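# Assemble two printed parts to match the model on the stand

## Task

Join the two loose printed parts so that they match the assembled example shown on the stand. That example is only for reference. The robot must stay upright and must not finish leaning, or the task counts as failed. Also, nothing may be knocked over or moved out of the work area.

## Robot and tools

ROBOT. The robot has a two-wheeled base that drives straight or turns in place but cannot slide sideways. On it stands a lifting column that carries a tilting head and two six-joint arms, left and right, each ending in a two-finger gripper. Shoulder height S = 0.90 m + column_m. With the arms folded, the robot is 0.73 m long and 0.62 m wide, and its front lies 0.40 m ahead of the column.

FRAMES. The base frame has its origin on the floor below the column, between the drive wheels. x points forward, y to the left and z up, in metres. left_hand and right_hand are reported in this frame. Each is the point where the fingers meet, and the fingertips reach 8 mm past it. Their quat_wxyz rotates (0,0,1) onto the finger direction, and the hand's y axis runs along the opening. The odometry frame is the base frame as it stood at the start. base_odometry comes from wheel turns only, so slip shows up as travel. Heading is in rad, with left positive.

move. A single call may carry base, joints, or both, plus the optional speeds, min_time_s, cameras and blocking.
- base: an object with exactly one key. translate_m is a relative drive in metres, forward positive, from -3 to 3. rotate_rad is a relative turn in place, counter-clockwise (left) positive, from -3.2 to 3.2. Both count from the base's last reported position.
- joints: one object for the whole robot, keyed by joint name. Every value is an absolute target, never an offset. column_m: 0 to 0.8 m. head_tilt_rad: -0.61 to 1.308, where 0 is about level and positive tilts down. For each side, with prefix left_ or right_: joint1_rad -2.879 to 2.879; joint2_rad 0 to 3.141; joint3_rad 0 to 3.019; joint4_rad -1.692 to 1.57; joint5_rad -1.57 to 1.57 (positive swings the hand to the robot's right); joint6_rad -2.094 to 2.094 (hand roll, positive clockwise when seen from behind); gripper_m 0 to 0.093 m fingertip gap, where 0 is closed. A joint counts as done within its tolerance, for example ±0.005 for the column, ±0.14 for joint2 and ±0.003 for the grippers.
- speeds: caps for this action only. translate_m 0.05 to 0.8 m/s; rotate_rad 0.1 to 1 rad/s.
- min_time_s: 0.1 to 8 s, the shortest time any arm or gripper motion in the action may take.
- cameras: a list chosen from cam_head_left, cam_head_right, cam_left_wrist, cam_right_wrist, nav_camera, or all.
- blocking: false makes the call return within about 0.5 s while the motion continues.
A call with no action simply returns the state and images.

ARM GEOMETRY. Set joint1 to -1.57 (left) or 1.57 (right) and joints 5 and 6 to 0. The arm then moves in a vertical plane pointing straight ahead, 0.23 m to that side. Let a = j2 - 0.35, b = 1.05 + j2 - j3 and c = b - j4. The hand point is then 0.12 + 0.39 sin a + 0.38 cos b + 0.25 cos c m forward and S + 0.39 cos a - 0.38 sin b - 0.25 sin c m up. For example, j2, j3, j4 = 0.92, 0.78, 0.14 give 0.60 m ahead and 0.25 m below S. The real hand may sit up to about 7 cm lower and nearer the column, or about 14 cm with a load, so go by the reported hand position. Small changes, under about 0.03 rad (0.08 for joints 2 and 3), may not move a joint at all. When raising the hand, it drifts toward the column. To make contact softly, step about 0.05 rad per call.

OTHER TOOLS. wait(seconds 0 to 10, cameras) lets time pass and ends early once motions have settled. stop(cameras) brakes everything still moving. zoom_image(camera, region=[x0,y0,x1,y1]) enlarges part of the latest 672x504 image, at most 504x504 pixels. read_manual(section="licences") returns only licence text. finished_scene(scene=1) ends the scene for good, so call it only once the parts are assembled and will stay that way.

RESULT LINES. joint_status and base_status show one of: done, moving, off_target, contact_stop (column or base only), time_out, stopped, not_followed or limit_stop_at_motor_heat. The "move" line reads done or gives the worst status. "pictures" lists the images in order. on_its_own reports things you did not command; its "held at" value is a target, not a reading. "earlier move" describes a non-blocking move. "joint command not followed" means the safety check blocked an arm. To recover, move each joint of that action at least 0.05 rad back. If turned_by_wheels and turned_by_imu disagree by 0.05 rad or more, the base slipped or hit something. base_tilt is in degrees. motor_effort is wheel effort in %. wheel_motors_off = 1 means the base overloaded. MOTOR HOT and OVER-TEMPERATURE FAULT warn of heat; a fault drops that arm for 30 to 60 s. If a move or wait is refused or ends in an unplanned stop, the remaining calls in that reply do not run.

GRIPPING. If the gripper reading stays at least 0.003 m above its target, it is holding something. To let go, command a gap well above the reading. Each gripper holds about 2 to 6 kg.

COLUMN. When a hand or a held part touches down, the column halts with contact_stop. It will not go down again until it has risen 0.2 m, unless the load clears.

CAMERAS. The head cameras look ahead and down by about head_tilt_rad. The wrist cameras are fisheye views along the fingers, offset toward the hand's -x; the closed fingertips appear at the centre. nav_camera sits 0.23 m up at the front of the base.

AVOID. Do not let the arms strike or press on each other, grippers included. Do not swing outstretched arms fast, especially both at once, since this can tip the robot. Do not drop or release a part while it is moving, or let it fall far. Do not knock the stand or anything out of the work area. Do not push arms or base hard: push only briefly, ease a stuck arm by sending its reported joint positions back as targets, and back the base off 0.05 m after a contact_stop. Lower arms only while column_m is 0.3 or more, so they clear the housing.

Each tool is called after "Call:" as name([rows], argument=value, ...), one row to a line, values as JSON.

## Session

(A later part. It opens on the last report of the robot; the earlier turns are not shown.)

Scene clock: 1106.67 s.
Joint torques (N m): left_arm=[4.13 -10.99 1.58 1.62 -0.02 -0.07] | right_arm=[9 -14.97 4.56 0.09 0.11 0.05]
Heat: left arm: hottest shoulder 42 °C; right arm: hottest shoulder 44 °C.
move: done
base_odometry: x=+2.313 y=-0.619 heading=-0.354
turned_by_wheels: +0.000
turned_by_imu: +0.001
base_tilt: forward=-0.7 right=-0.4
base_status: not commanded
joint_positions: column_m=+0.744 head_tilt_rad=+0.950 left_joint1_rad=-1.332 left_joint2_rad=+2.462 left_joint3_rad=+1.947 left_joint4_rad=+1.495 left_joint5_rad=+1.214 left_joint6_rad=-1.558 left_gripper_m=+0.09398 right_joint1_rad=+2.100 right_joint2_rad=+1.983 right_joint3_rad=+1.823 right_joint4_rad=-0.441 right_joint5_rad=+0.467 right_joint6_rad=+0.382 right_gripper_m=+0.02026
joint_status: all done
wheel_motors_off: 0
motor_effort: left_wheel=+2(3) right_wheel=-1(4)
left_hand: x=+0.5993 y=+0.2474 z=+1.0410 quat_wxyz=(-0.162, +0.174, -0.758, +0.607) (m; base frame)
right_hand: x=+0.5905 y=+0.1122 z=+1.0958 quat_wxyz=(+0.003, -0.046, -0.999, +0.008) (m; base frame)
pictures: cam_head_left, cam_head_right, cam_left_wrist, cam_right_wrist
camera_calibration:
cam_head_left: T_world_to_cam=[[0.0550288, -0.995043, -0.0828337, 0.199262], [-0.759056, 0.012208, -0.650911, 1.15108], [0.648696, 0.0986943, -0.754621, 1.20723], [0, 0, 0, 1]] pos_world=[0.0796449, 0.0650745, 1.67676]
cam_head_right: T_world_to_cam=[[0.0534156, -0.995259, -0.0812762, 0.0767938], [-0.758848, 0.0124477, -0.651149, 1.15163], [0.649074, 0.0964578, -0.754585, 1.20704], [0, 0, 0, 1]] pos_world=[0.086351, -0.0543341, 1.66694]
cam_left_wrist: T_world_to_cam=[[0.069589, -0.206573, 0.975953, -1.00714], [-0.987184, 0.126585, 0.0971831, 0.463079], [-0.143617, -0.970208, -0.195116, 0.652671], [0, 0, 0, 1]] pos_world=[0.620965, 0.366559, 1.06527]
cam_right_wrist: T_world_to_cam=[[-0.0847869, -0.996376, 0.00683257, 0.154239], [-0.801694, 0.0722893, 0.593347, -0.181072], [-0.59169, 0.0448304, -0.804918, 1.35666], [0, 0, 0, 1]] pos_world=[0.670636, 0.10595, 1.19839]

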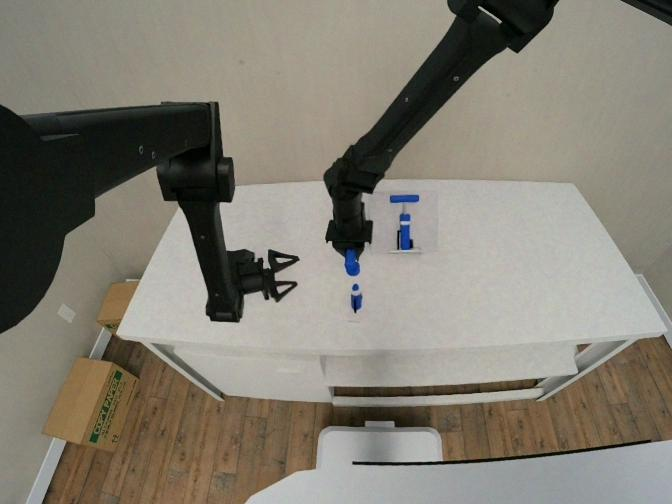

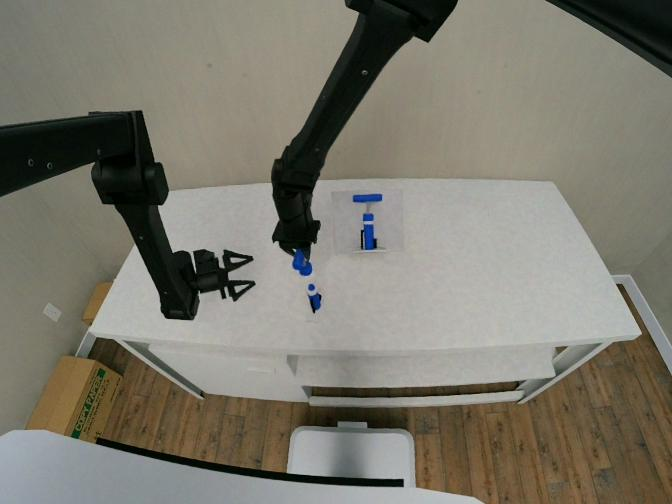

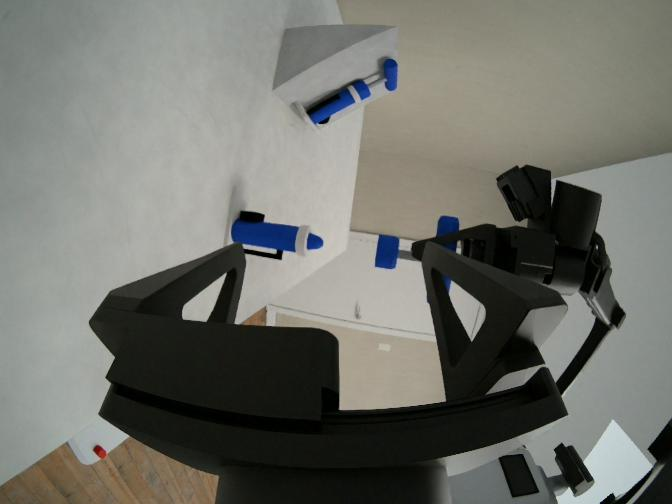

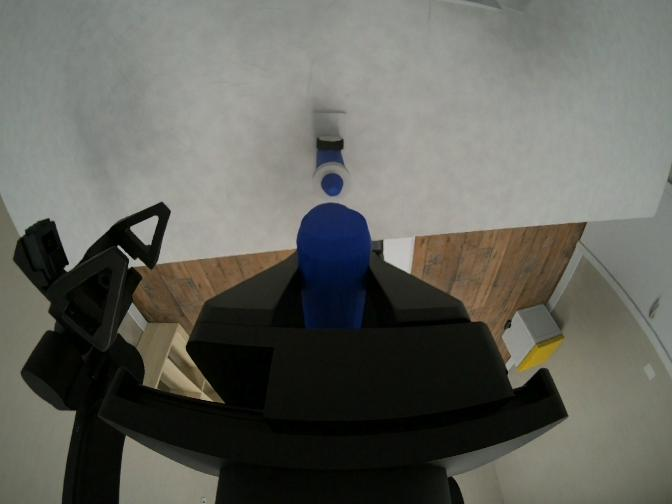

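Call:
move(joints={"right_joint1_rad": 2.06}, min_time_s=0.8, cameras=[])

Call:
move(joints={"right_joint1_rad": 2.125}, min_time_s=1, cameras=[])

Call:
move(joints={"column_m": 0.702}, cameras=["cam_head_left", "cam_head_right", "cam_left_wrist", "cam_right_wrist"])

Call:
zoom_image(camera="cam_left_wrist", region=[225, 180, 465, 300])

Call:
zoom_image(camera="cam_head_left", region=[310, 210, 420, 330])

Call:
zoom_image(camera="cam_head_right", region=[260, 210, 370, 330])

Call:
zoom_image(camera="cam_right_wrist", region=[260, 90, 400, 230])

Scene clock: 1168.27 s.
Joint torques (N m): left_arm=[4.01 -10.99 1.61 1.62 -0.02 -0.05] | right_arm=[6.59 -14.45 4.33 0.16 0.16 0.11]
Heat: left arm: hottest shoulder 42 °C; right arm: hottest shoulder 48 °C.
move: done
base_odometry: x=+2.313 y=-0.619 heading=-0.354
turned_by_wheels: +0.000
turned_by_imu: +0.001
base_tilt: forward=-0.7 right=-0.4
base_status: not commanded
joint_positions: column_m=+0.744 head_tilt_rad=+0.950 left_joint1_rad=-1.332 left_joint2_rad=+2.462 left_joint3_rad=+1.947 left_joint4_rad=+1.495 left_joint5_rad=+1.214 left_joint6_rad=-1.558 left_gripper_m=+0.09398 right_joint1_rad=+2.070 right_joint2_rad=+1.983 right_joint3_rad=+1.823 right_joint4_rad=-0.441 right_joint5_rad=+0.467 right_joint6_rad=+0.383 right_gripper_m=+0.02026
joint_status: all done
wheel_motors_off: 0
motor_effort: left_wheel=+1(3) right_wheel=-1(4)
left_hand: x=+0.5993 y=+0.2474 z=+1.0410 quat_wxyz=(-0.162, +0.174, -0.758, +0.607) (m; base frame)
right_hand: x=+0.5956 y=+0.0894 z=+1.0871 quat_wxyz=(+0.002, -0.054, -0.998, +0.022) (m; base frame)
pictures: none
No camera images: "cameras" was empty.

Scene clock: 1169.63 s.
Joint torques (N m): left_arm=[3.96 -10.99 1.57 1.62 -0.04 -0.05] | right_arm=[8.59 -14.74 4.72 0.09 0.14 0.02]
Heat: left arm: hottest shoulder 42 °C; right arm: hottest shoulder 48 °C.
move: done
base_odometry: x=+2.313 y=-0.619 heading=-0.354
turned_by_wheels: +0.000
turned_by_imu: +0.000
base_tilt: forward=-0.7 right=-0.4
base_status: not commanded
joint_positions: column_m=+0.744 head_tilt_rad=+0.950 left_joint1_rad=-1.332 left_joint2_rad=+2.462 left_joint3_rad=+1.947 left_joint4_rad=+1.495 left_joint5_rad=+1.214 left_joint6_rad=-1.558 left_gripper_m=+0.09398 right_joint1_rad=+2.099 right_joint2_rad=+1.983 right_joint3_rad=+1.823 right_joint4_rad=-0.441 right_joint5_rad=+0.467 right_joint6_rad=+0.383 right_gripper_m=+0.02026
joint_status: all done
wheel_motors_off: 0
motor_effort: left_wheel=+2(3) right_wheel=-2(3)
left_hand: x=+0.5993 y=+0.2474 z=+1.0410 quat_wxyz=(-0.162, +0.174, -0.758, +0.607) (m; base frame)
right_hand: x=+0.5908 y=+0.1111 z=+1.0953 quat_wxyz=(+0.003, -0.047, -0.999, +0.009) (m; base frame)
pictures: none
No camera images: "cameras" was empty.

Scene clock: 1170.77 s.
Joint torques (N m): left_arm=[4.07 -11.11 1.47 1.62 0 -0.07] | right_arm=[8.7 -15.44 4.23 0.17 0.16 0.11]
Heat: left arm: hottest shoulder 42 °C; right arm: hottest shoulder 48 °C.
move: done
base_odometry: x=+2.313 y=-0.619 heading=-0.354
turned_by_wheels: +0.000
turned_by_imu: +0.000
base_tilt: forward=-0.6 right=-0.4
base_status: not commanded
joint_positions: column_m=+0.702 head_tilt_rad=+0.951 left_joint1_rad=-1.333 left_joint2_rad=+2.463 left_joint3_rad=+1.948 left_joint4_rad=+1.496 left_joint5_rad=+1.214 left_joint6_rad=-1.558 left_gripper_m=+0.09398 right_joint1_rad=+2.099 right_joint2_rad=+1.988 right_joint3_rad=+1.824 right_joint4_rad=-0.441 right_joint5_rad=+0.467 right_joint6_rad=+0.383 right_gripper_m=+0.02026
joint_status: all done
wheel_motors_off: 0
motor_effort: left_wheel=+1(3) right_wheel=-2(4)
left_hand: x=+0.5990 y=+0.2469 z=+0.9988 quat_wxyz=(-0.162, +0.173, -0.758, +0.607) (m; base frame)
right_hand: x=+0.5885 y=+0.1118 z=+1.0514 quat_wxyz=(+0.004, -0.046, -0.999, +0.010) (m; base frame)
pictures: cam_head_left, cam_head_right, cam_left_wrist, cam_right_wrist
camera_calibration:
cam_head_left: T_world_to_cam=[[0.0550288, -0.995043, -0.0828337, 0.195791], [-0.759056, 0.012208, -0.650911, 1.12381], [0.648696, 0.0986943, -0.754621, 1.17561], [0, 0, 0, 1]] pos_world=[0.0796449, 0.0650745, 1.63486]
cam_head_right: T_world_to_cam=[[0.0534156, -0.995259, -0.0812762, 0.0733884], [-0.758848, 0.0124477, -0.651149, 1.12435], [0.649074, 0.0964578, -0.754585, 1.17543], [0, 0, 0, 1]] pos_world=[0.086351, -0.0543341, 1.62504]
cam_left_wrist: T_world_to_cam=[[0.0691618, -0.206014, 0.976102, -0.96613], [-0.987214, 0.126725, 0.0966954, 0.467413], [-0.143617, -0.970309, -0.194615, 0.643433], [0, 0, 0, 1]] pos_world=[0.620664, 0.36606, 1.02307]
cam_right_wrist: T_world_to_cam=[[-0.0842576, -0.996401, 0.00929771, 0.151016], [-0.799995, 0.0732062, 0.595524, -0.159691], [-0.594061, 0.0427393, -0.803284, 1.31969], [0, 0, 0, 1]] pos_world=[0.668948, 0.10576, 1.15378]

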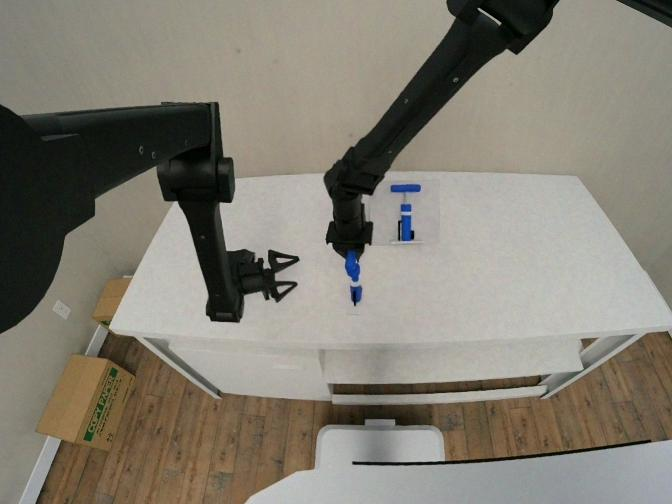

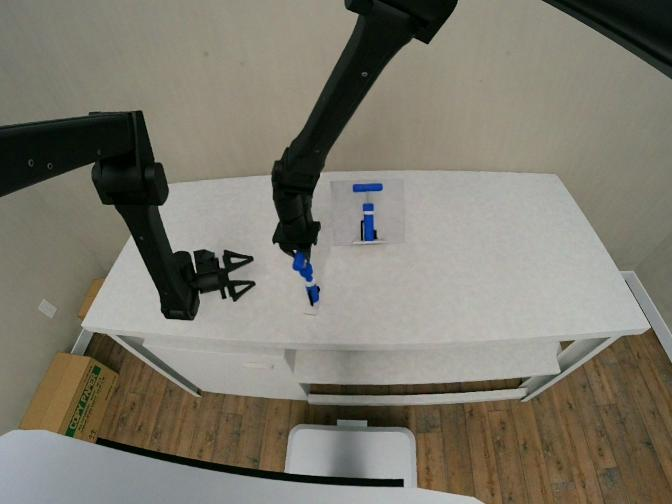

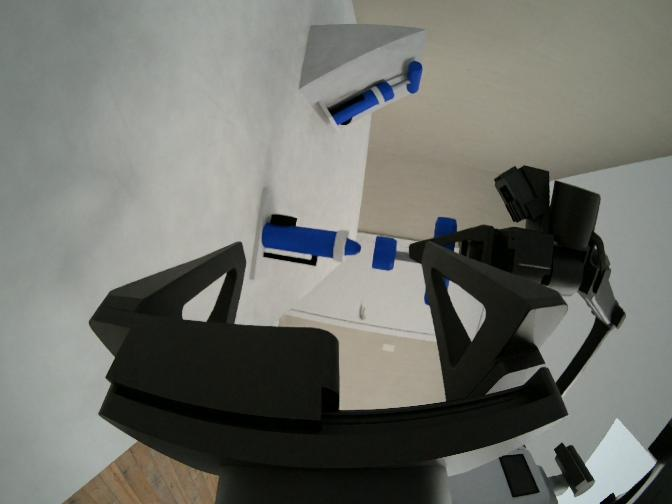

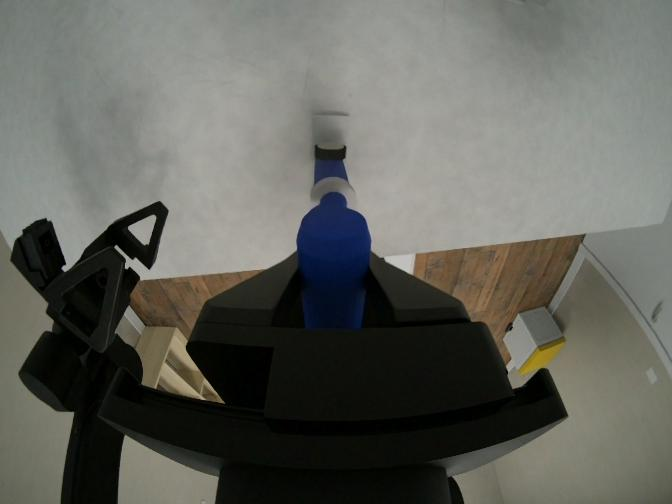

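Scaled by 2.100 from the camera's 672x504 image, which has a finer 960x720 frame.

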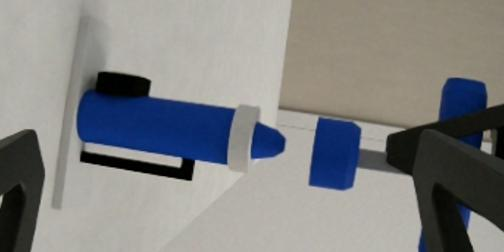

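Scaled by 4.200 from the camera's 672x504 image, which has a finer 960x720 frame.

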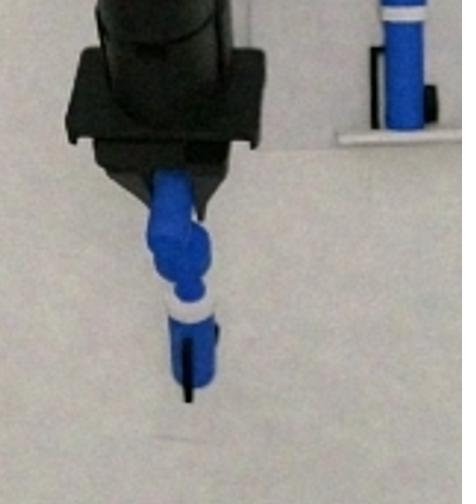

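Scaled by 4.200 from the camera's 672x504 image, which has a finer 960x720 frame.

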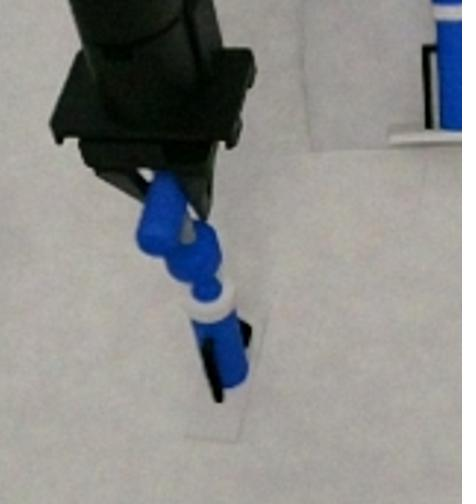

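Scaled by 3.600 from the camera's 672x504 image, which has a finer 960x720 frame.

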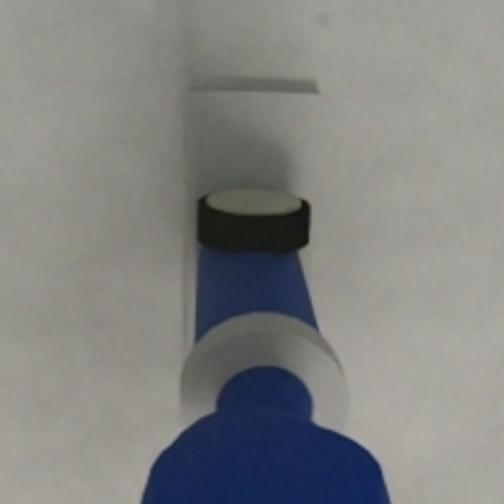

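Call:
move(joints={"right_joint1_rad": 2.083}, min_time_s=1, cameras=[])

Call:
move(joints={"column_m": 0.69}, cameras=["cam_head_left", "cam_head_right", "cam_left_wrist", "cam_right_wrist"])

Call:
zoom_image(camera="cam_left_wrist", region=[225, 180, 465, 300])

Call:
zoom_image(camera="cam_head_left", region=[310, 210, 420, 330])

Call:
zoom_image(camera="cam_head_right", region=[260, 210, 370, 330])

Call:
zoom_image(camera="cam_right_wrist", region=[260, 90, 400, 230])

Scene clock: 1210.93 s.
Joint torques (N m): left_arm=[4.07 -11.16 1.52 1.59 0 -0.06] | right_arm=[5.71 -15.33 4.25 0.16 0.1 0.11]
Heat: left arm: hottest shoulder 43 °C; right arm: hottest shoulder 49 °C.
move: done
base_odometry: x=+2.313 y=-0.619 heading=-0.354
turned_by_wheels: +0.000
turned_by_imu: +0.001
base_tilt: forward=-0.7 right=-0.4
base_status: not commanded
joint_positions: column_m=+0.702 head_tilt_rad=+0.951 left_joint1_rad=-1.333 left_joint2_rad=+2.463 left_joint3_rad=+1.948 left_joint4_rad=+1.496 left_joint5_rad=+1.214 left_joint6_rad=-1.558 left_gripper_m=+0.09398 right_joint1_rad=+2.099 right_joint2_rad=+1.988 right_joint3_rad=+1.824 right_joint4_rad=-0.441 right_joint5_rad=+0.467 right_joint6_rad=+0.383 right_gripper_m=+0.02026
joint_status: all done
wheel_motors_off: 0
motor_effort: left_wheel=+0(3) right_wheel=-3(3)
left_hand: x=+0.5990 y=+0.2469 z=+0.9988 quat_wxyz=(-0.162, +0.173, -0.758, +0.607) (m; base frame)
right_hand: x=+0.5885 y=+0.1118 z=+1.0514 quat_wxyz=(+0.004, -0.046, -0.999, +0.010) (m; base frame)
pictures: none
No camera images: "cameras" was empty.

Scene clock: 1211.67 s.
Joint torques (N m): left_arm=[4.25 -11.11 1.51 1.59 -0.01 -0.06] | right_arm=[6.18 -15.74 4.37 0.16 0.15 0.05]
Heat: left arm: hottest shoulder 43 °C; right arm: hottest shoulder 49 °C.
move: done
base_odometry: x=+2.313 y=-0.619 heading=-0.354
turned_by_wheels: +0.000
turned_by_imu: +0.000
base_tilt: forward=-0.7 right=-0.4
base_status: not commanded
joint_positions: column_m=+0.690 head_tilt_rad=+0.951 left_joint1_rad=-1.333 left_joint2_rad=+2.463 left_joint3_rad=+1.948 left_joint4_rad=+1.496 left_joint5_rad=+1.214 left_joint6_rad=-1.558 left_gripper_m=+0.09398 right_joint1_rad=+2.099 right_joint2_rad=+1.988 right_joint3_rad=+1.824 right_joint4_rad=-0.441 right_joint5_rad=+0.467 right_joint6_rad=+0.383 right_gripper_m=+0.02026
joint_status: all done
wheel_motors_off: 0
motor_effort: left_wheel=+2(2) right_wheel=-3(4)
left_hand: x=+0.5988 y=+0.2466 z=+0.9866 quat_wxyz=(-0.162, +0.174, -0.758, +0.608) (m; base frame)
right_hand: x=+0.5884 y=+0.1113 z=+1.0389 quat_wxyz=(+0.004, -0.046, -0.999, +0.010) (m; base frame)
pictures: cam_head_left, cam_head_right, cam_left_wrist, cam_right_wrist
camera_calibration:
cam_head_left: T_world_to_cam=[[0.0550288, -0.995043, -0.0828337, 0.194797], [-0.759056, 0.012208, -0.650911, 1.116], [0.648696, 0.0986943, -0.754621, 1.16656], [0, 0, 0, 1]] pos_world=[0.0796449, 0.0650745, 1.62286]
cam_head_right: T_world_to_cam=[[0.0534156, -0.995259, -0.0812762, 0.072413], [-0.758848, 0.0124477, -0.651149, 1.11654], [0.649074, 0.0964578, -0.754585, 1.16637], [0, 0, 0, 1]] pos_world=[0.086351, -0.0543341, 1.61304]
cam_left_wrist: T_world_to_cam=[[0.0694829, -0.205566, 0.976173, -0.954608], [-0.987163, 0.126899, 0.096988, 0.468052], [-0.143813, -0.970381, -0.19411, 0.640358], [0, 0, 0, 1]] pos_world=[0.620464, 0.365761, 1.01077]
cam_right_wrist: T_world_to_cam=[[-0.0844487, -0.996377, 0.010076, 0.149873], [-0.7998, 0.0738119, 0.595711, -0.152617], [-0.594297, 0.0422483, -0.803136, 1.30971], [0, 0, 0, 1]] pos_world=[0.668949, 0.105262, 1.14128]

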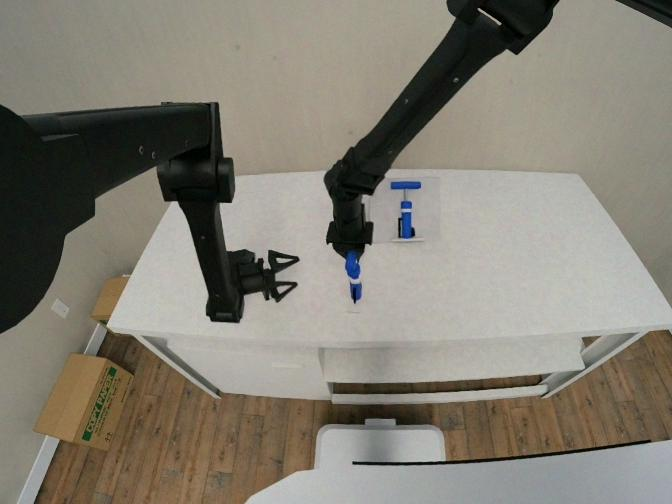

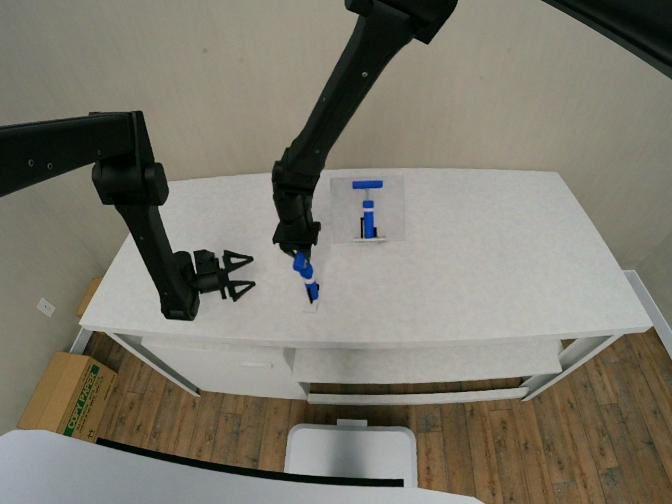

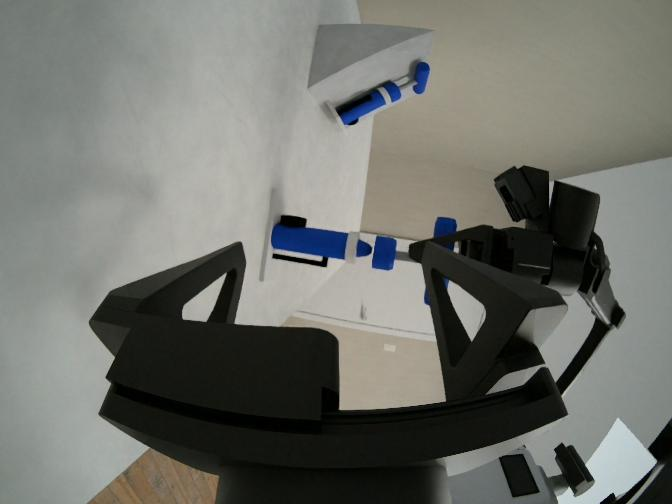

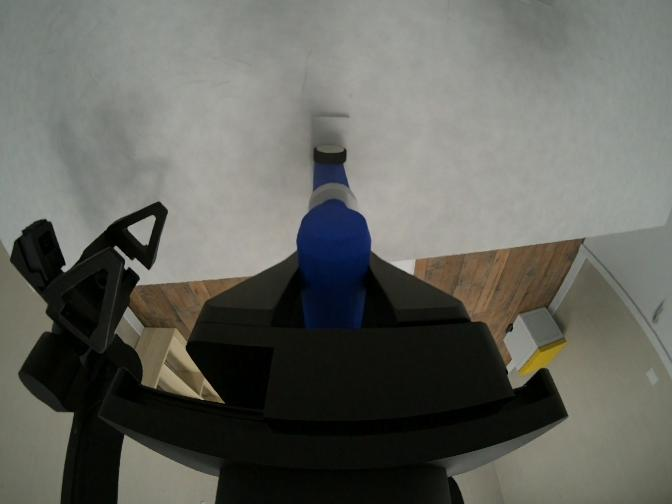

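Scaled by 2.100 from the camera's 672x504 image, which has a finer 960x720 frame.

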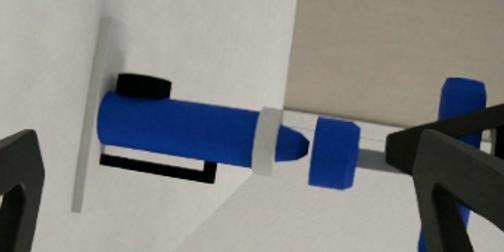

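Scaled by 4.200 from the camera's 672x504 image, which has a finer 960x720 frame.

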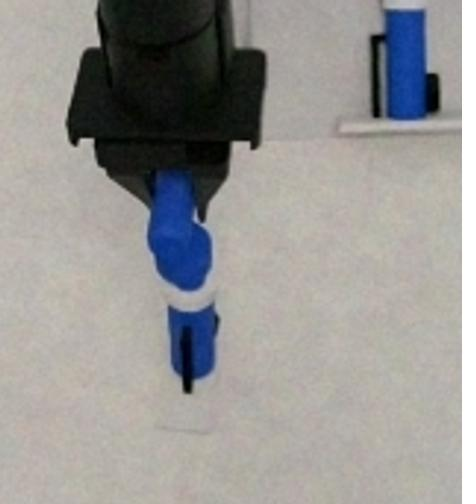

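Scaled by 4.200 from the camera's 672x504 image, which has a finer 960x720 frame.

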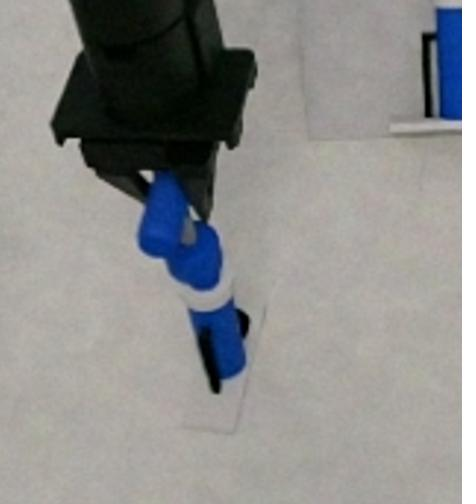

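Scaled by 3.600 from the camera's 672x504 image, which has a finer 960x720 frame.

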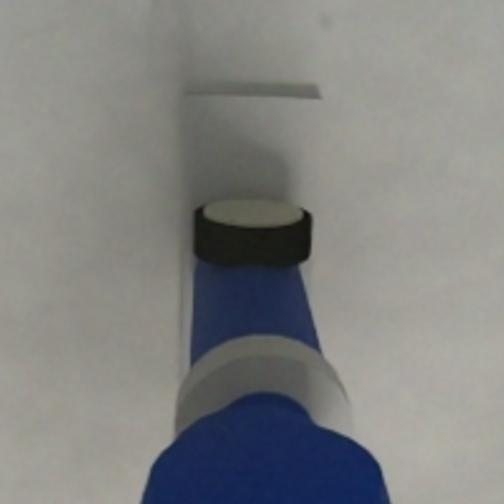

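Call:
move(joints={"column_m": 0.72}, cameras=[])

Call:
move(joints={"right_joint1_rad": 2.062}, min_time_s=0.8, cameras=[])

Call:
move(joints={"right_joint1_rad": 2.119, "right_joint4_rad": -0.421}, min_time_s=1, cameras=[])

Call:
move(joints={"column_m": 0.7}, cameras=["cam_head_left", "cam_head_right", "cam_left_wrist", "cam_right_wrist"])

Call:
zoom_image(camera="cam_left_wrist", region=[225, 180, 465, 300])

Call:
zoom_image(camera="cam_head_left", region=[330, 240, 390, 320])

Call:
zoom_image(camera="cam_head_right", region=[280, 240, 340, 320])

Call:
zoom_image(camera="cam_right_wrist", region=[260, 90, 400, 230])

Scene clock: 1231.13 s.
Joint torques (N m): left_arm=[4.37 -11.16 1.47 1.57 -0.01 -0.06] | right_arm=[5.83 -14.8 4.45 0.18 0.15 0.06]
Heat: left arm: hottest shoulder 44 °C; right arm: hottest shoulder 49 °C.
move: done
base_odometry: x=+2.313 y=-0.619 heading=-0.354
turned_by_wheels: +0.000
turned_by_imu: +0.001
base_tilt: forward=-0.6 right=-0.4
base_status: not commanded
joint_positions: column_m=+0.720 head_tilt_rad=+0.951 left_joint1_rad=-1.333 left_joint2_rad=+2.464 left_joint3_rad=+1.948 left_joint4_rad=+1.496 left_joint5_rad=+1.214 left_joint6_rad=-1.558 left_gripper_m=+0.09398 right_joint1_rad=+2.098 right_joint2_rad=+1.989 right_joint3_rad=+1.824 right_joint4_rad=-0.441 right_joint5_rad=+0.467 right_joint6_rad=+0.383 right_gripper_m=+0.02026
joint_status: all done
wheel_motors_off: 0
motor_effort: left_wheel=+1(3) right_wheel=-2(4)
left_hand: x=+0.5986 y=+0.2466 z=+1.0163 quat_wxyz=(-0.162, +0.174, -0.758, +0.608) (m; base frame)
right_hand: x=+0.5880 y=+0.1110 z=+1.0684 quat_wxyz=(+0.005, -0.046, -0.999, +0.010) (m; base frame)
pictures: none
No camera images: "cameras" was empty.

Scene clock: 1232.23 s.
Joint torques (N m): left_arm=[4.13 -11.22 1.5 1.58 0 -0.06] | right_arm=[6.83 -15.09 4.48 0.27 0.17 0.08]
Heat: left arm: hottest shoulder 44 °C; right arm: hottest shoulder 49 °C.
move: done
base_odometry: x=+2.313 y=-0.619 heading=-0.354
turned_by_wheels: +0.000
turned_by_imu: +0.000
base_tilt: forward=-0.6 right=-0.4
base_status: not commanded
joint_positions: column_m=+0.720 head_tilt_rad=+0.951 left_joint1_rad=-1.333 left_joint2_rad=+2.464 left_joint3_rad=+1.948 left_joint4_rad=+1.496 left_joint5_rad=+1.214 left_joint6_rad=-1.558 left_gripper_m=+0.09398 right_joint1_rad=+2.075 right_joint2_rad=+1.989 right_joint3_rad=+1.824 right_joint4_rad=-0.441 right_joint5_rad=+0.467 right_joint6_rad=+0.383 right_gripper_m=+0.02026
joint_status: all done
wheel_motors_off: 0
motor_effort: left_wheel=+1(3) right_wheel=-1(3)
left_hand: x=+0.5986 y=+0.2466 z=+1.0163 quat_wxyz=(-0.162, +0.174, -0.758, +0.608) (m; base frame)
right_hand: x=+0.5918 y=+0.0942 z=+1.0619 quat_wxyz=(+0.004, -0.052, -0.998, +0.020) (m; base frame)
pictures: none
No camera images: "cameras" was empty.

Scene clock: 1233.63 s.
Joint torques (N m): left_arm=[4.01 -11.22 1.52 1.59 -0.01 -0.06] | right_arm=[8.59 -15.27 4.31 0.99 0.19 0.07]
Heat: left arm: hottest shoulder 44 °C; right arm: hottest shoulder 49 °C.
move: done
base_odometry: x=+2.313 y=-0.619 heading=-0.354
turned_by_wheels: +0.000
turned_by_imu: +0.000
base_tilt: forward=-0.7 right=-0.4
base_status: not commanded
joint_positions: column_m=+0.720 head_tilt_rad=+0.951 left_joint1_rad=-1.333 left_joint2_rad=+2.464 left_joint3_rad=+1.948 left_joint4_rad=+1.496 left_joint5_rad=+1.214 left_joint6_rad=-1.558 left_gripper_m=+0.09398 right_joint1_rad=+2.089 right_joint2_rad=+1.989 right_joint3_rad=+1.824 right_joint4_rad=-0.432 right_joint5_rad=+0.467 right_joint6_rad=+0.383 right_gripper_m=+0.02026
joint_status: all done
wheel_motors_off: 0
motor_effort: left_wheel=+2(3) right_wheel=-1(3)
left_hand: x=+0.5986 y=+0.2466 z=+1.0163 quat_wxyz=(-0.162, +0.174, -0.758, +0.608) (m; base frame)
right_hand: x=+0.5915 y=+0.1052 z=+1.0658 quat_wxyz=(+0.001, -0.050, -0.999, +0.013) (m; base frame)
pictures: none
No camera images: "cameras" was empty.

Scene clock: 1234.50 s.
Joint torques (N m): left_arm=[4.19 -11.22 1.44 1.61 -0.01 -0.06] | right_arm=[8.82 -15.5 4.33 0.91 0.13 0.07]
Heat: left arm: hottest shoulder 44 °C; right arm: hottest shoulder 49 °C.
move: done
base_odometry: x=+2.313 y=-0.619 heading=-0.354
turned_by_wheels: +0.000
turned_by_imu: +0.000
base_tilt: forward=-0.7 right=-0.4
base_status: not commanded
joint_positions: column_m=+0.700 head_tilt_rad=+0.951 left_joint1_rad=-1.333 left_joint2_rad=+2.464 left_joint3_rad=+1.948 left_joint4_rad=+1.496 left_joint5_rad=+1.214 left_joint6_rad=-1.558 left_gripper_m=+0.09398 right_joint1_rad=+2.090 right_joint2_rad=+1.989 right_joint3_rad=+1.825 right_joint4_rad=-0.432 right_joint5_rad=+0.467 right_joint6_rad=+0.383 right_gripper_m=+0.02026
joint_status: all done
wheel_motors_off: 0
motor_effort: left_wheel=+0(3) right_wheel=-4(4)
left_hand: x=+0.5984 y=+0.2466 z=+0.9962 quat_wxyz=(-0.161, +0.174, -0.758, +0.607) (m; base frame)
right_hand: x=+0.5916 y=+0.1056 z=+1.0459 quat_wxyz=(+0.000, -0.050, -0.999, +0.012) (m; base frame)
pictures: cam_head_left, cam_head_right, cam_left_wrist, cam_right_wrist
camera_calibration:
cam_head_left: T_world_to_cam=[[0.055022, -0.995042, -0.0828467, 0.195639], [-0.759105, 0.0122141, -0.650853, 1.12235], [0.648638, 0.0987006, -0.75467, 1.17411], [0, 0, 0, 1]] pos_world=[0.079645, 0.0650745, 1.63276]
cam_head_right: T_world_to_cam=[[0.0534089, -0.995259, -0.0812891, 0.0732473], [-0.758897, 0.0124538, -0.651091, 1.12296], [0.649017, 0.0964641, -0.754634, 1.174], [0, 0, 0, 1]] pos_world=[0.0863511, -0.0543341, 1.62304]
cam_left_wrist: T_world_to_cam=[[0.0702332, -0.205472, 0.97614, -0.964411], [-0.987109, 0.126767, 0.0977061, 0.465911], [-0.143818, -0.970418, -0.19392, 0.641973], [0, 0, 0, 1]] pos_world=[0.619965, 0.36576, 1.02037]
cam_right_wrist: T_world_to_cam=[[-0.0927389, -0.995581, 0.0147928, 0.144276], [-0.803678, 0.0836171, 0.58916, -0.145691], [-0.587793, 0.0427494, -0.807881, 1.31852], [0, 0, 0, 1]] pos_world=[0.671311, 0.0994544, 1.14891]

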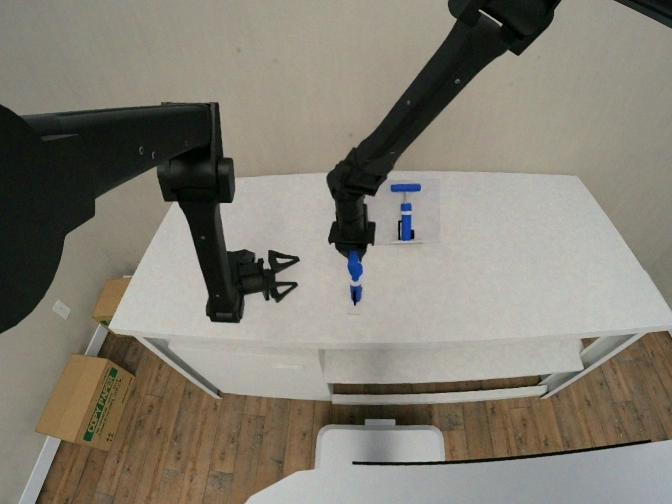

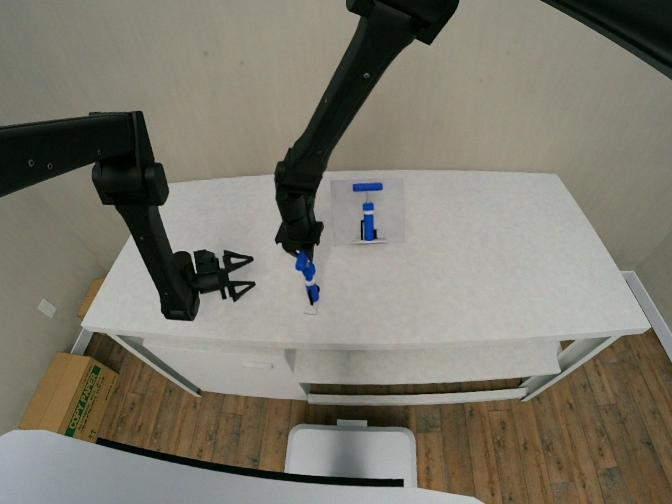

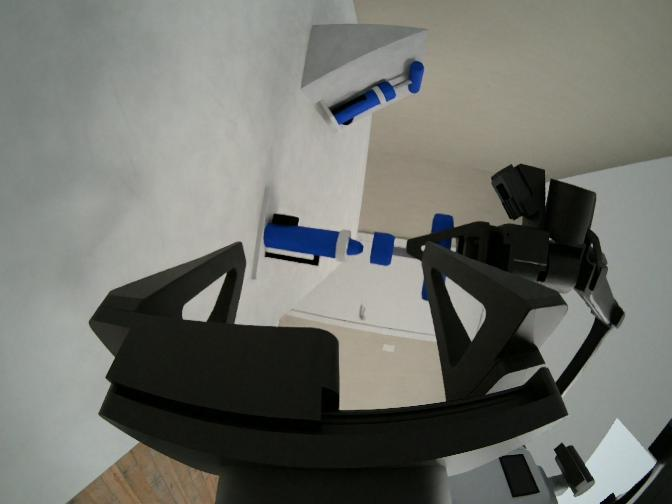

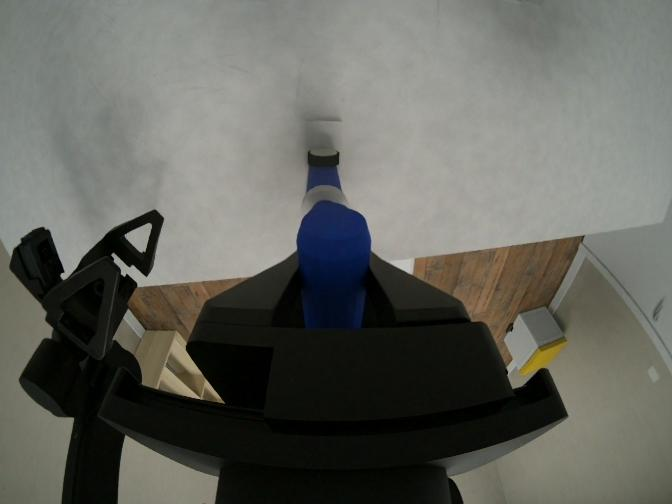

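Scaled by 2.100 from the camera's 672x504 image, which has a finer 960x720 frame.

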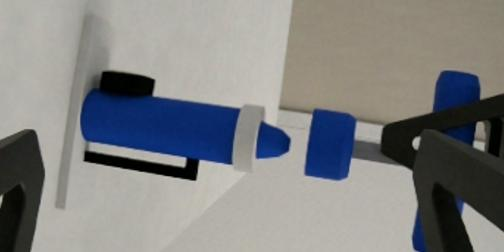

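Scaled by 6.300 from the camera's 672x504 image, which has a finer 960x720 frame.

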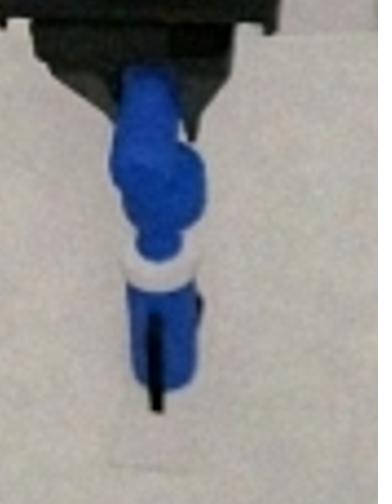

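Scaled by 6.300 from the camera's 672x504 image, which has a finer 960x720 frame.

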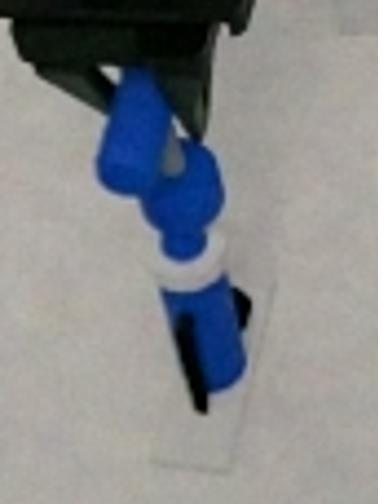

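Scaled by 3.600 from the camera's 672x504 image, which has a finer 960x720 frame.

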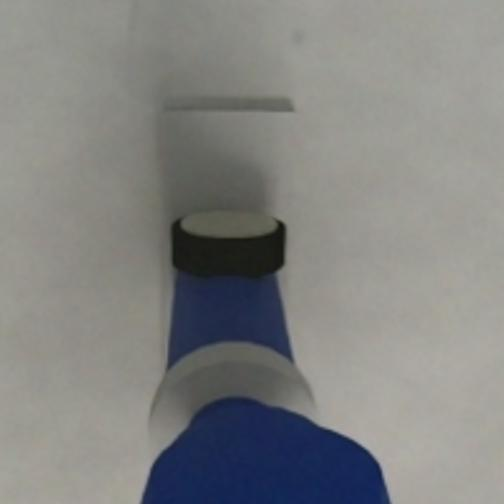

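Call:
move(joints={"right_joint1_rad": 2.123}, min_time_s=0.8, cameras=[])

Call:
move(joints={"column_m": 0.687}, cameras=["cam_head_left", "cam_head_right", "cam_left_wrist", "cam_right_wrist"])

Call:
zoom_image(camera="cam_left_wrist", region=[285, 200, 445, 290])

Call:
zoom_image(camera="cam_head_left", region=[330, 240, 390, 320])

Call:
zoom_image(camera="cam_head_right", region=[280, 240, 340, 320])

Call:
zoom_image(camera="cam_right_wrist", region=[260, 90, 400, 230])

Scene clock: 1258.97 s.
Joint torques (N m): left_arm=[4.13 -11.22 1.48 1.61 0 -0.06] | right_arm=[9.76 -15.44 4.4 0.96 0.15 0.05]
Heat: left arm: hottest shoulder 45 °C; right arm: hottest shoulder 48 °C.
move: done
base_odometry: x=+2.313 y=-0.619 heading=-0.354
turned_by_wheels: +0.000
turned_by_imu: +0.001
base_tilt: forward=-0.7 right=-0.4
base_status: not commanded
joint_positions: column_m=+0.700 head_tilt_rad=+0.951 left_joint1_rad=-1.333 left_joint2_rad=+2.464 left_joint3_rad=+1.948 left_joint4_rad=+1.496 left_joint5_rad=+1.214 left_joint6_rad=-1.558 left_gripper_m=+0.09398 right_joint1_rad=+2.090 right_joint2_rad=+1.989 right_joint3_rad=+1.825 right_joint4_rad=-0.432 right_joint5_rad=+0.467 right_joint6_rad=+0.383 right_gripper_m=+0.02026
joint_status: all done
wheel_motors_off: 0
motor_effort: left_wheel=+1(4) right_wheel=-3(3)
left_hand: x=+0.5984 y=+0.2466 z=+0.9962 quat_wxyz=(-0.161, +0.174, -0.758, +0.607) (m; base frame)
right_hand: x=+0.5916 y=+0.1056 z=+1.0459 quat_wxyz=(+0.000, -0.050, -0.999, +0.012) (m; base frame)
pictures: none
No camera images: "cameras" was empty.

Scene clock: 1259.70 s.
Joint torques (N m): left_arm=[4.13 -11.28 1.48 1.55 -0.01 -0.05] | right_arm=[9.23 -14.8 4.37 0.95 0.11 0.11]
Heat: left arm: hottest shoulder 45 °C; right arm: hottest shoulder 48 °C.
move: done
base_odometry: x=+2.313 y=-0.619 heading=-0.354
turned_by_wheels: +0.000
turned_by_imu: +0.000
base_tilt: forward=-0.7 right=-0.4
base_status: not commanded
joint_positions: column_m=+0.687 head_tilt_rad=+0.951 left_joint1_rad=-1.334 left_joint2_rad=+2.464 left_joint3_rad=+1.948 left_joint4_rad=+1.496 left_joint5_rad=+1.214 left_joint6_rad=-1.558 left_gripper_m=+0.09398 right_joint1_rad=+2.092 right_joint2_rad=+1.989 right_joint3_rad=+1.825 right_joint4_rad=-0.432 right_joint5_rad=+0.467 right_joint6_rad=+0.383 right_gripper_m=+0.02026
joint_status: all done
wheel_motors_off: 0
motor_effort: left_wheel=+1(3) right_wheel=-2(4)
left_hand: x=+0.5981 y=+0.2463 z=+0.9830 quat_wxyz=(-0.161, +0.174, -0.758, +0.608) (m; base frame)
right_hand: x=+0.5913 y=+0.1070 z=+1.0335 quat_wxyz=(+0.000, -0.050, -0.999, +0.012) (m; base frame)
pictures: cam_head_left, cam_head_right, cam_left_wrist, cam_right_wrist
camera_calibration:
cam_head_left: T_world_to_cam=[[0.055022, -0.995042, -0.0828467, 0.19457], [-0.759105, 0.0122141, -0.650853, 1.11396], [0.648638, 0.0987006, -0.75467, 1.16438], [0, 0, 0, 1]] pos_world=[0.079645, 0.0650745, 1.61986]
cam_head_right: T_world_to_cam=[[0.0534089, -0.995259, -0.0812891, 0.0721906], [-0.758897, 0.0124538, -0.651091, 1.11449], [0.649017, 0.0964641, -0.754634, 1.16419], [0, 0, 0, 1]] pos_world=[0.0863511, -0.0543341, 1.61004]
cam_left_wrist: T_world_to_cam=[[0.0706364, -0.205132, 0.976182, -0.95197], [-0.987052, 0.126911, 0.0980917, 0.466552], [-0.14401, -0.970471, -0.193512, 0.638918], [0, 0, 0, 1]] pos_world=[0.619765, 0.365561, 1.00717]
cam_right_wrist: T_world_to_cam=[[-0.0918149, -0.995689, 0.0131644, 0.146964], [-0.803713, 0.0819044, 0.589353, -0.138756], [-0.587891, 0.0435311, -0.807768, 1.30813], [0, 0, 0, 1]] pos_world=[0.671012, 0.100751, 1.13651]

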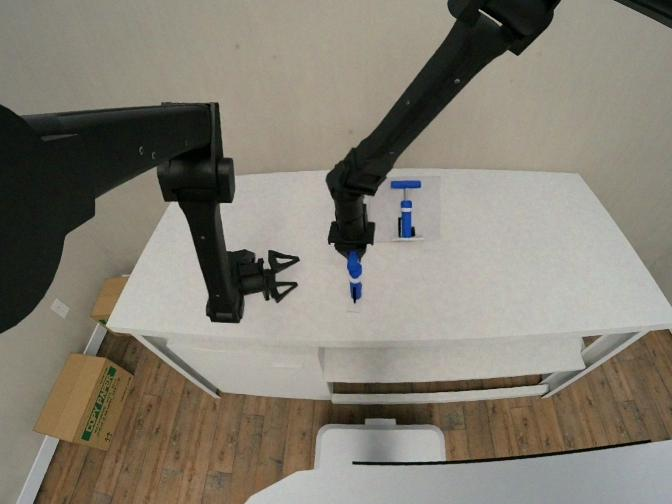

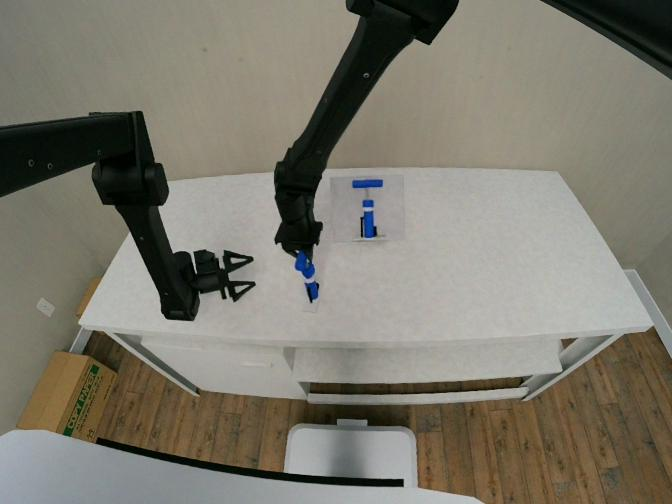

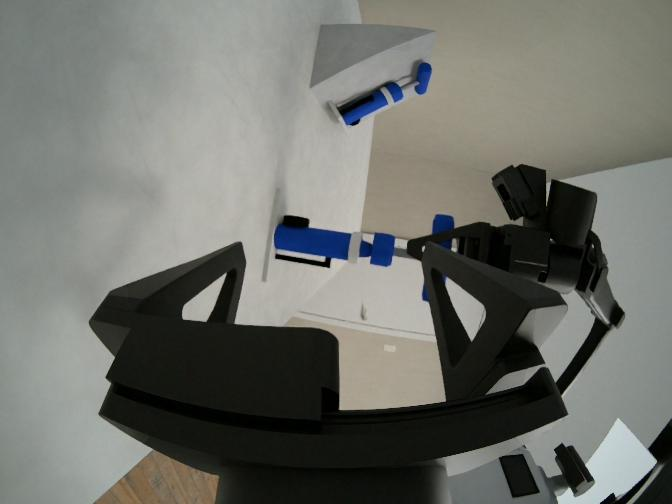

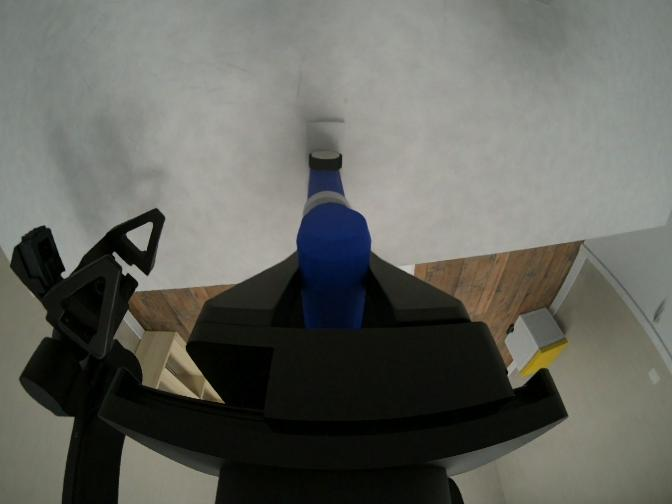

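Scaled by 3.150 from the camera's 672x504 image, which has a finer 960x720 frame.

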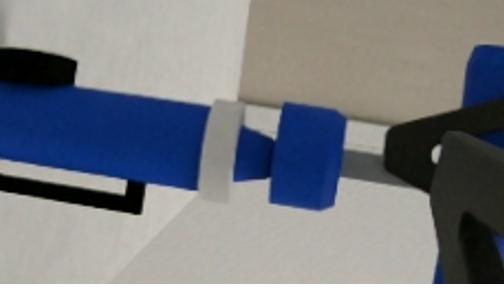

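Scaled by 6.300 from the camera's 672x504 image, which has a finer 960x720 frame.

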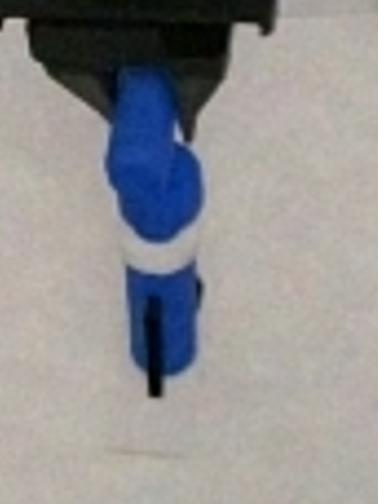

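Scaled by 6.300 from the camera's 672x504 image, which has a finer 960x720 frame.

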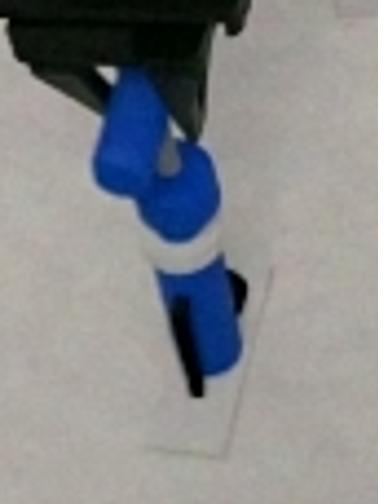

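Scaled by 3.600 from the camera's 672x504 image, which has a finer 960x720 frame.

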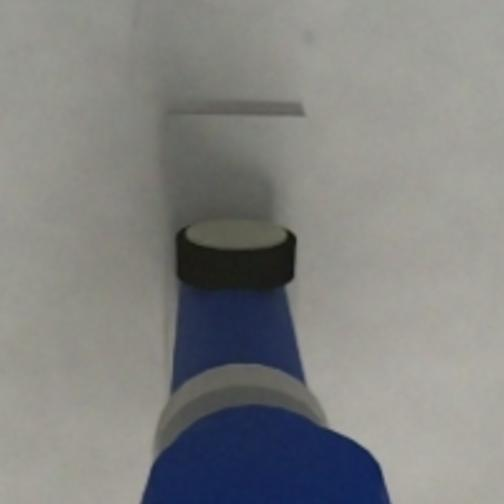

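Call:
move(joints={"column_m": 0.68}, cameras=["cam_left_wrist"])

Call:
zoom_image(camera="cam_left_wrist", region=[285, 200, 445, 290])

Scene clock: 1267.47 s.
Joint torques (N m): left_arm=[4.25 -11.22 1.47 1.59 0 -0.05] | right_arm=[8.88 -15.5 4.34 0.91 0.18 0.06]
Heat: left arm: hottest shoulder 45 °C; right arm: hottest shoulder 47 °C.
move: done
base_odometry: x=+2.313 y=-0.619 heading=-0.354
turned_by_wheels: +0.000
turned_by_imu: +0.001
base_tilt: forward=-0.6 right=-0.4
base_status: not commanded
joint_positions: column_m=+0.680 head_tilt_rad=+0.951 left_joint1_rad=-1.334 left_joint2_rad=+2.465 left_joint3_rad=+1.948 left_joint4_rad=+1.496 left_joint5_rad=+1.214 left_joint6_rad=-1.558 left_gripper_m=+0.09398 right_joint1_rad=+2.092 right_joint2_rad=+1.990 right_joint3_rad=+1.825 right_joint4_rad=-0.432 right_joint5_rad=+0.467 right_joint6_rad=+0.383 right_gripper_m=+0.02026
joint_status: all done
wheel_motors_off: 0
motor_effort: left_wheel=+3(3) right_wheel=-1(3)
left_hand: x=+0.5981 y=+0.2464 z=+0.9759 quat_wxyz=(-0.161, +0.174, -0.758, +0.608) (m; base frame)
right_hand: x=+0.5908 y=+0.1073 z=+1.0262 quat_wxyz=(+0.001, -0.049, -0.999, +0.012) (m; base frame)
pictures: cam_left_wrist
camera_calibration:
cam_left_wrist: T_world_to_cam=[[0.0706364, -0.205132, 0.976182, -0.945032], [-0.987052, 0.126911, 0.0980917, 0.46715], [-0.14401, -0.970471, -0.193512, 0.63753], [0, 0, 0, 1]] pos_world=[0.619665, 0.365561, 1.00007]

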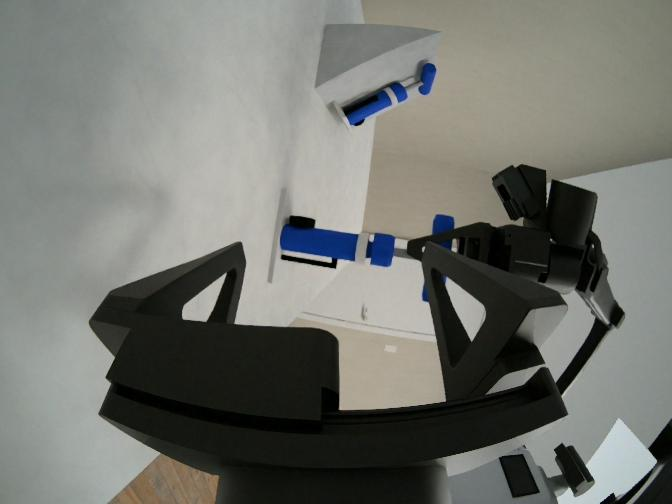

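Scaled by 3.150 from the camera's 672x504 image, which has a finer 960x720 frame.

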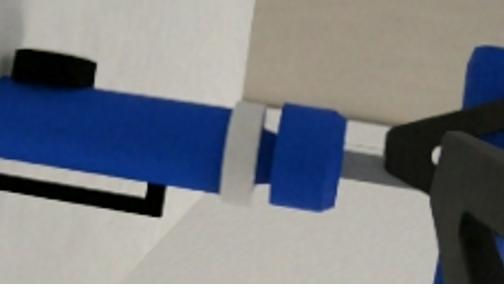

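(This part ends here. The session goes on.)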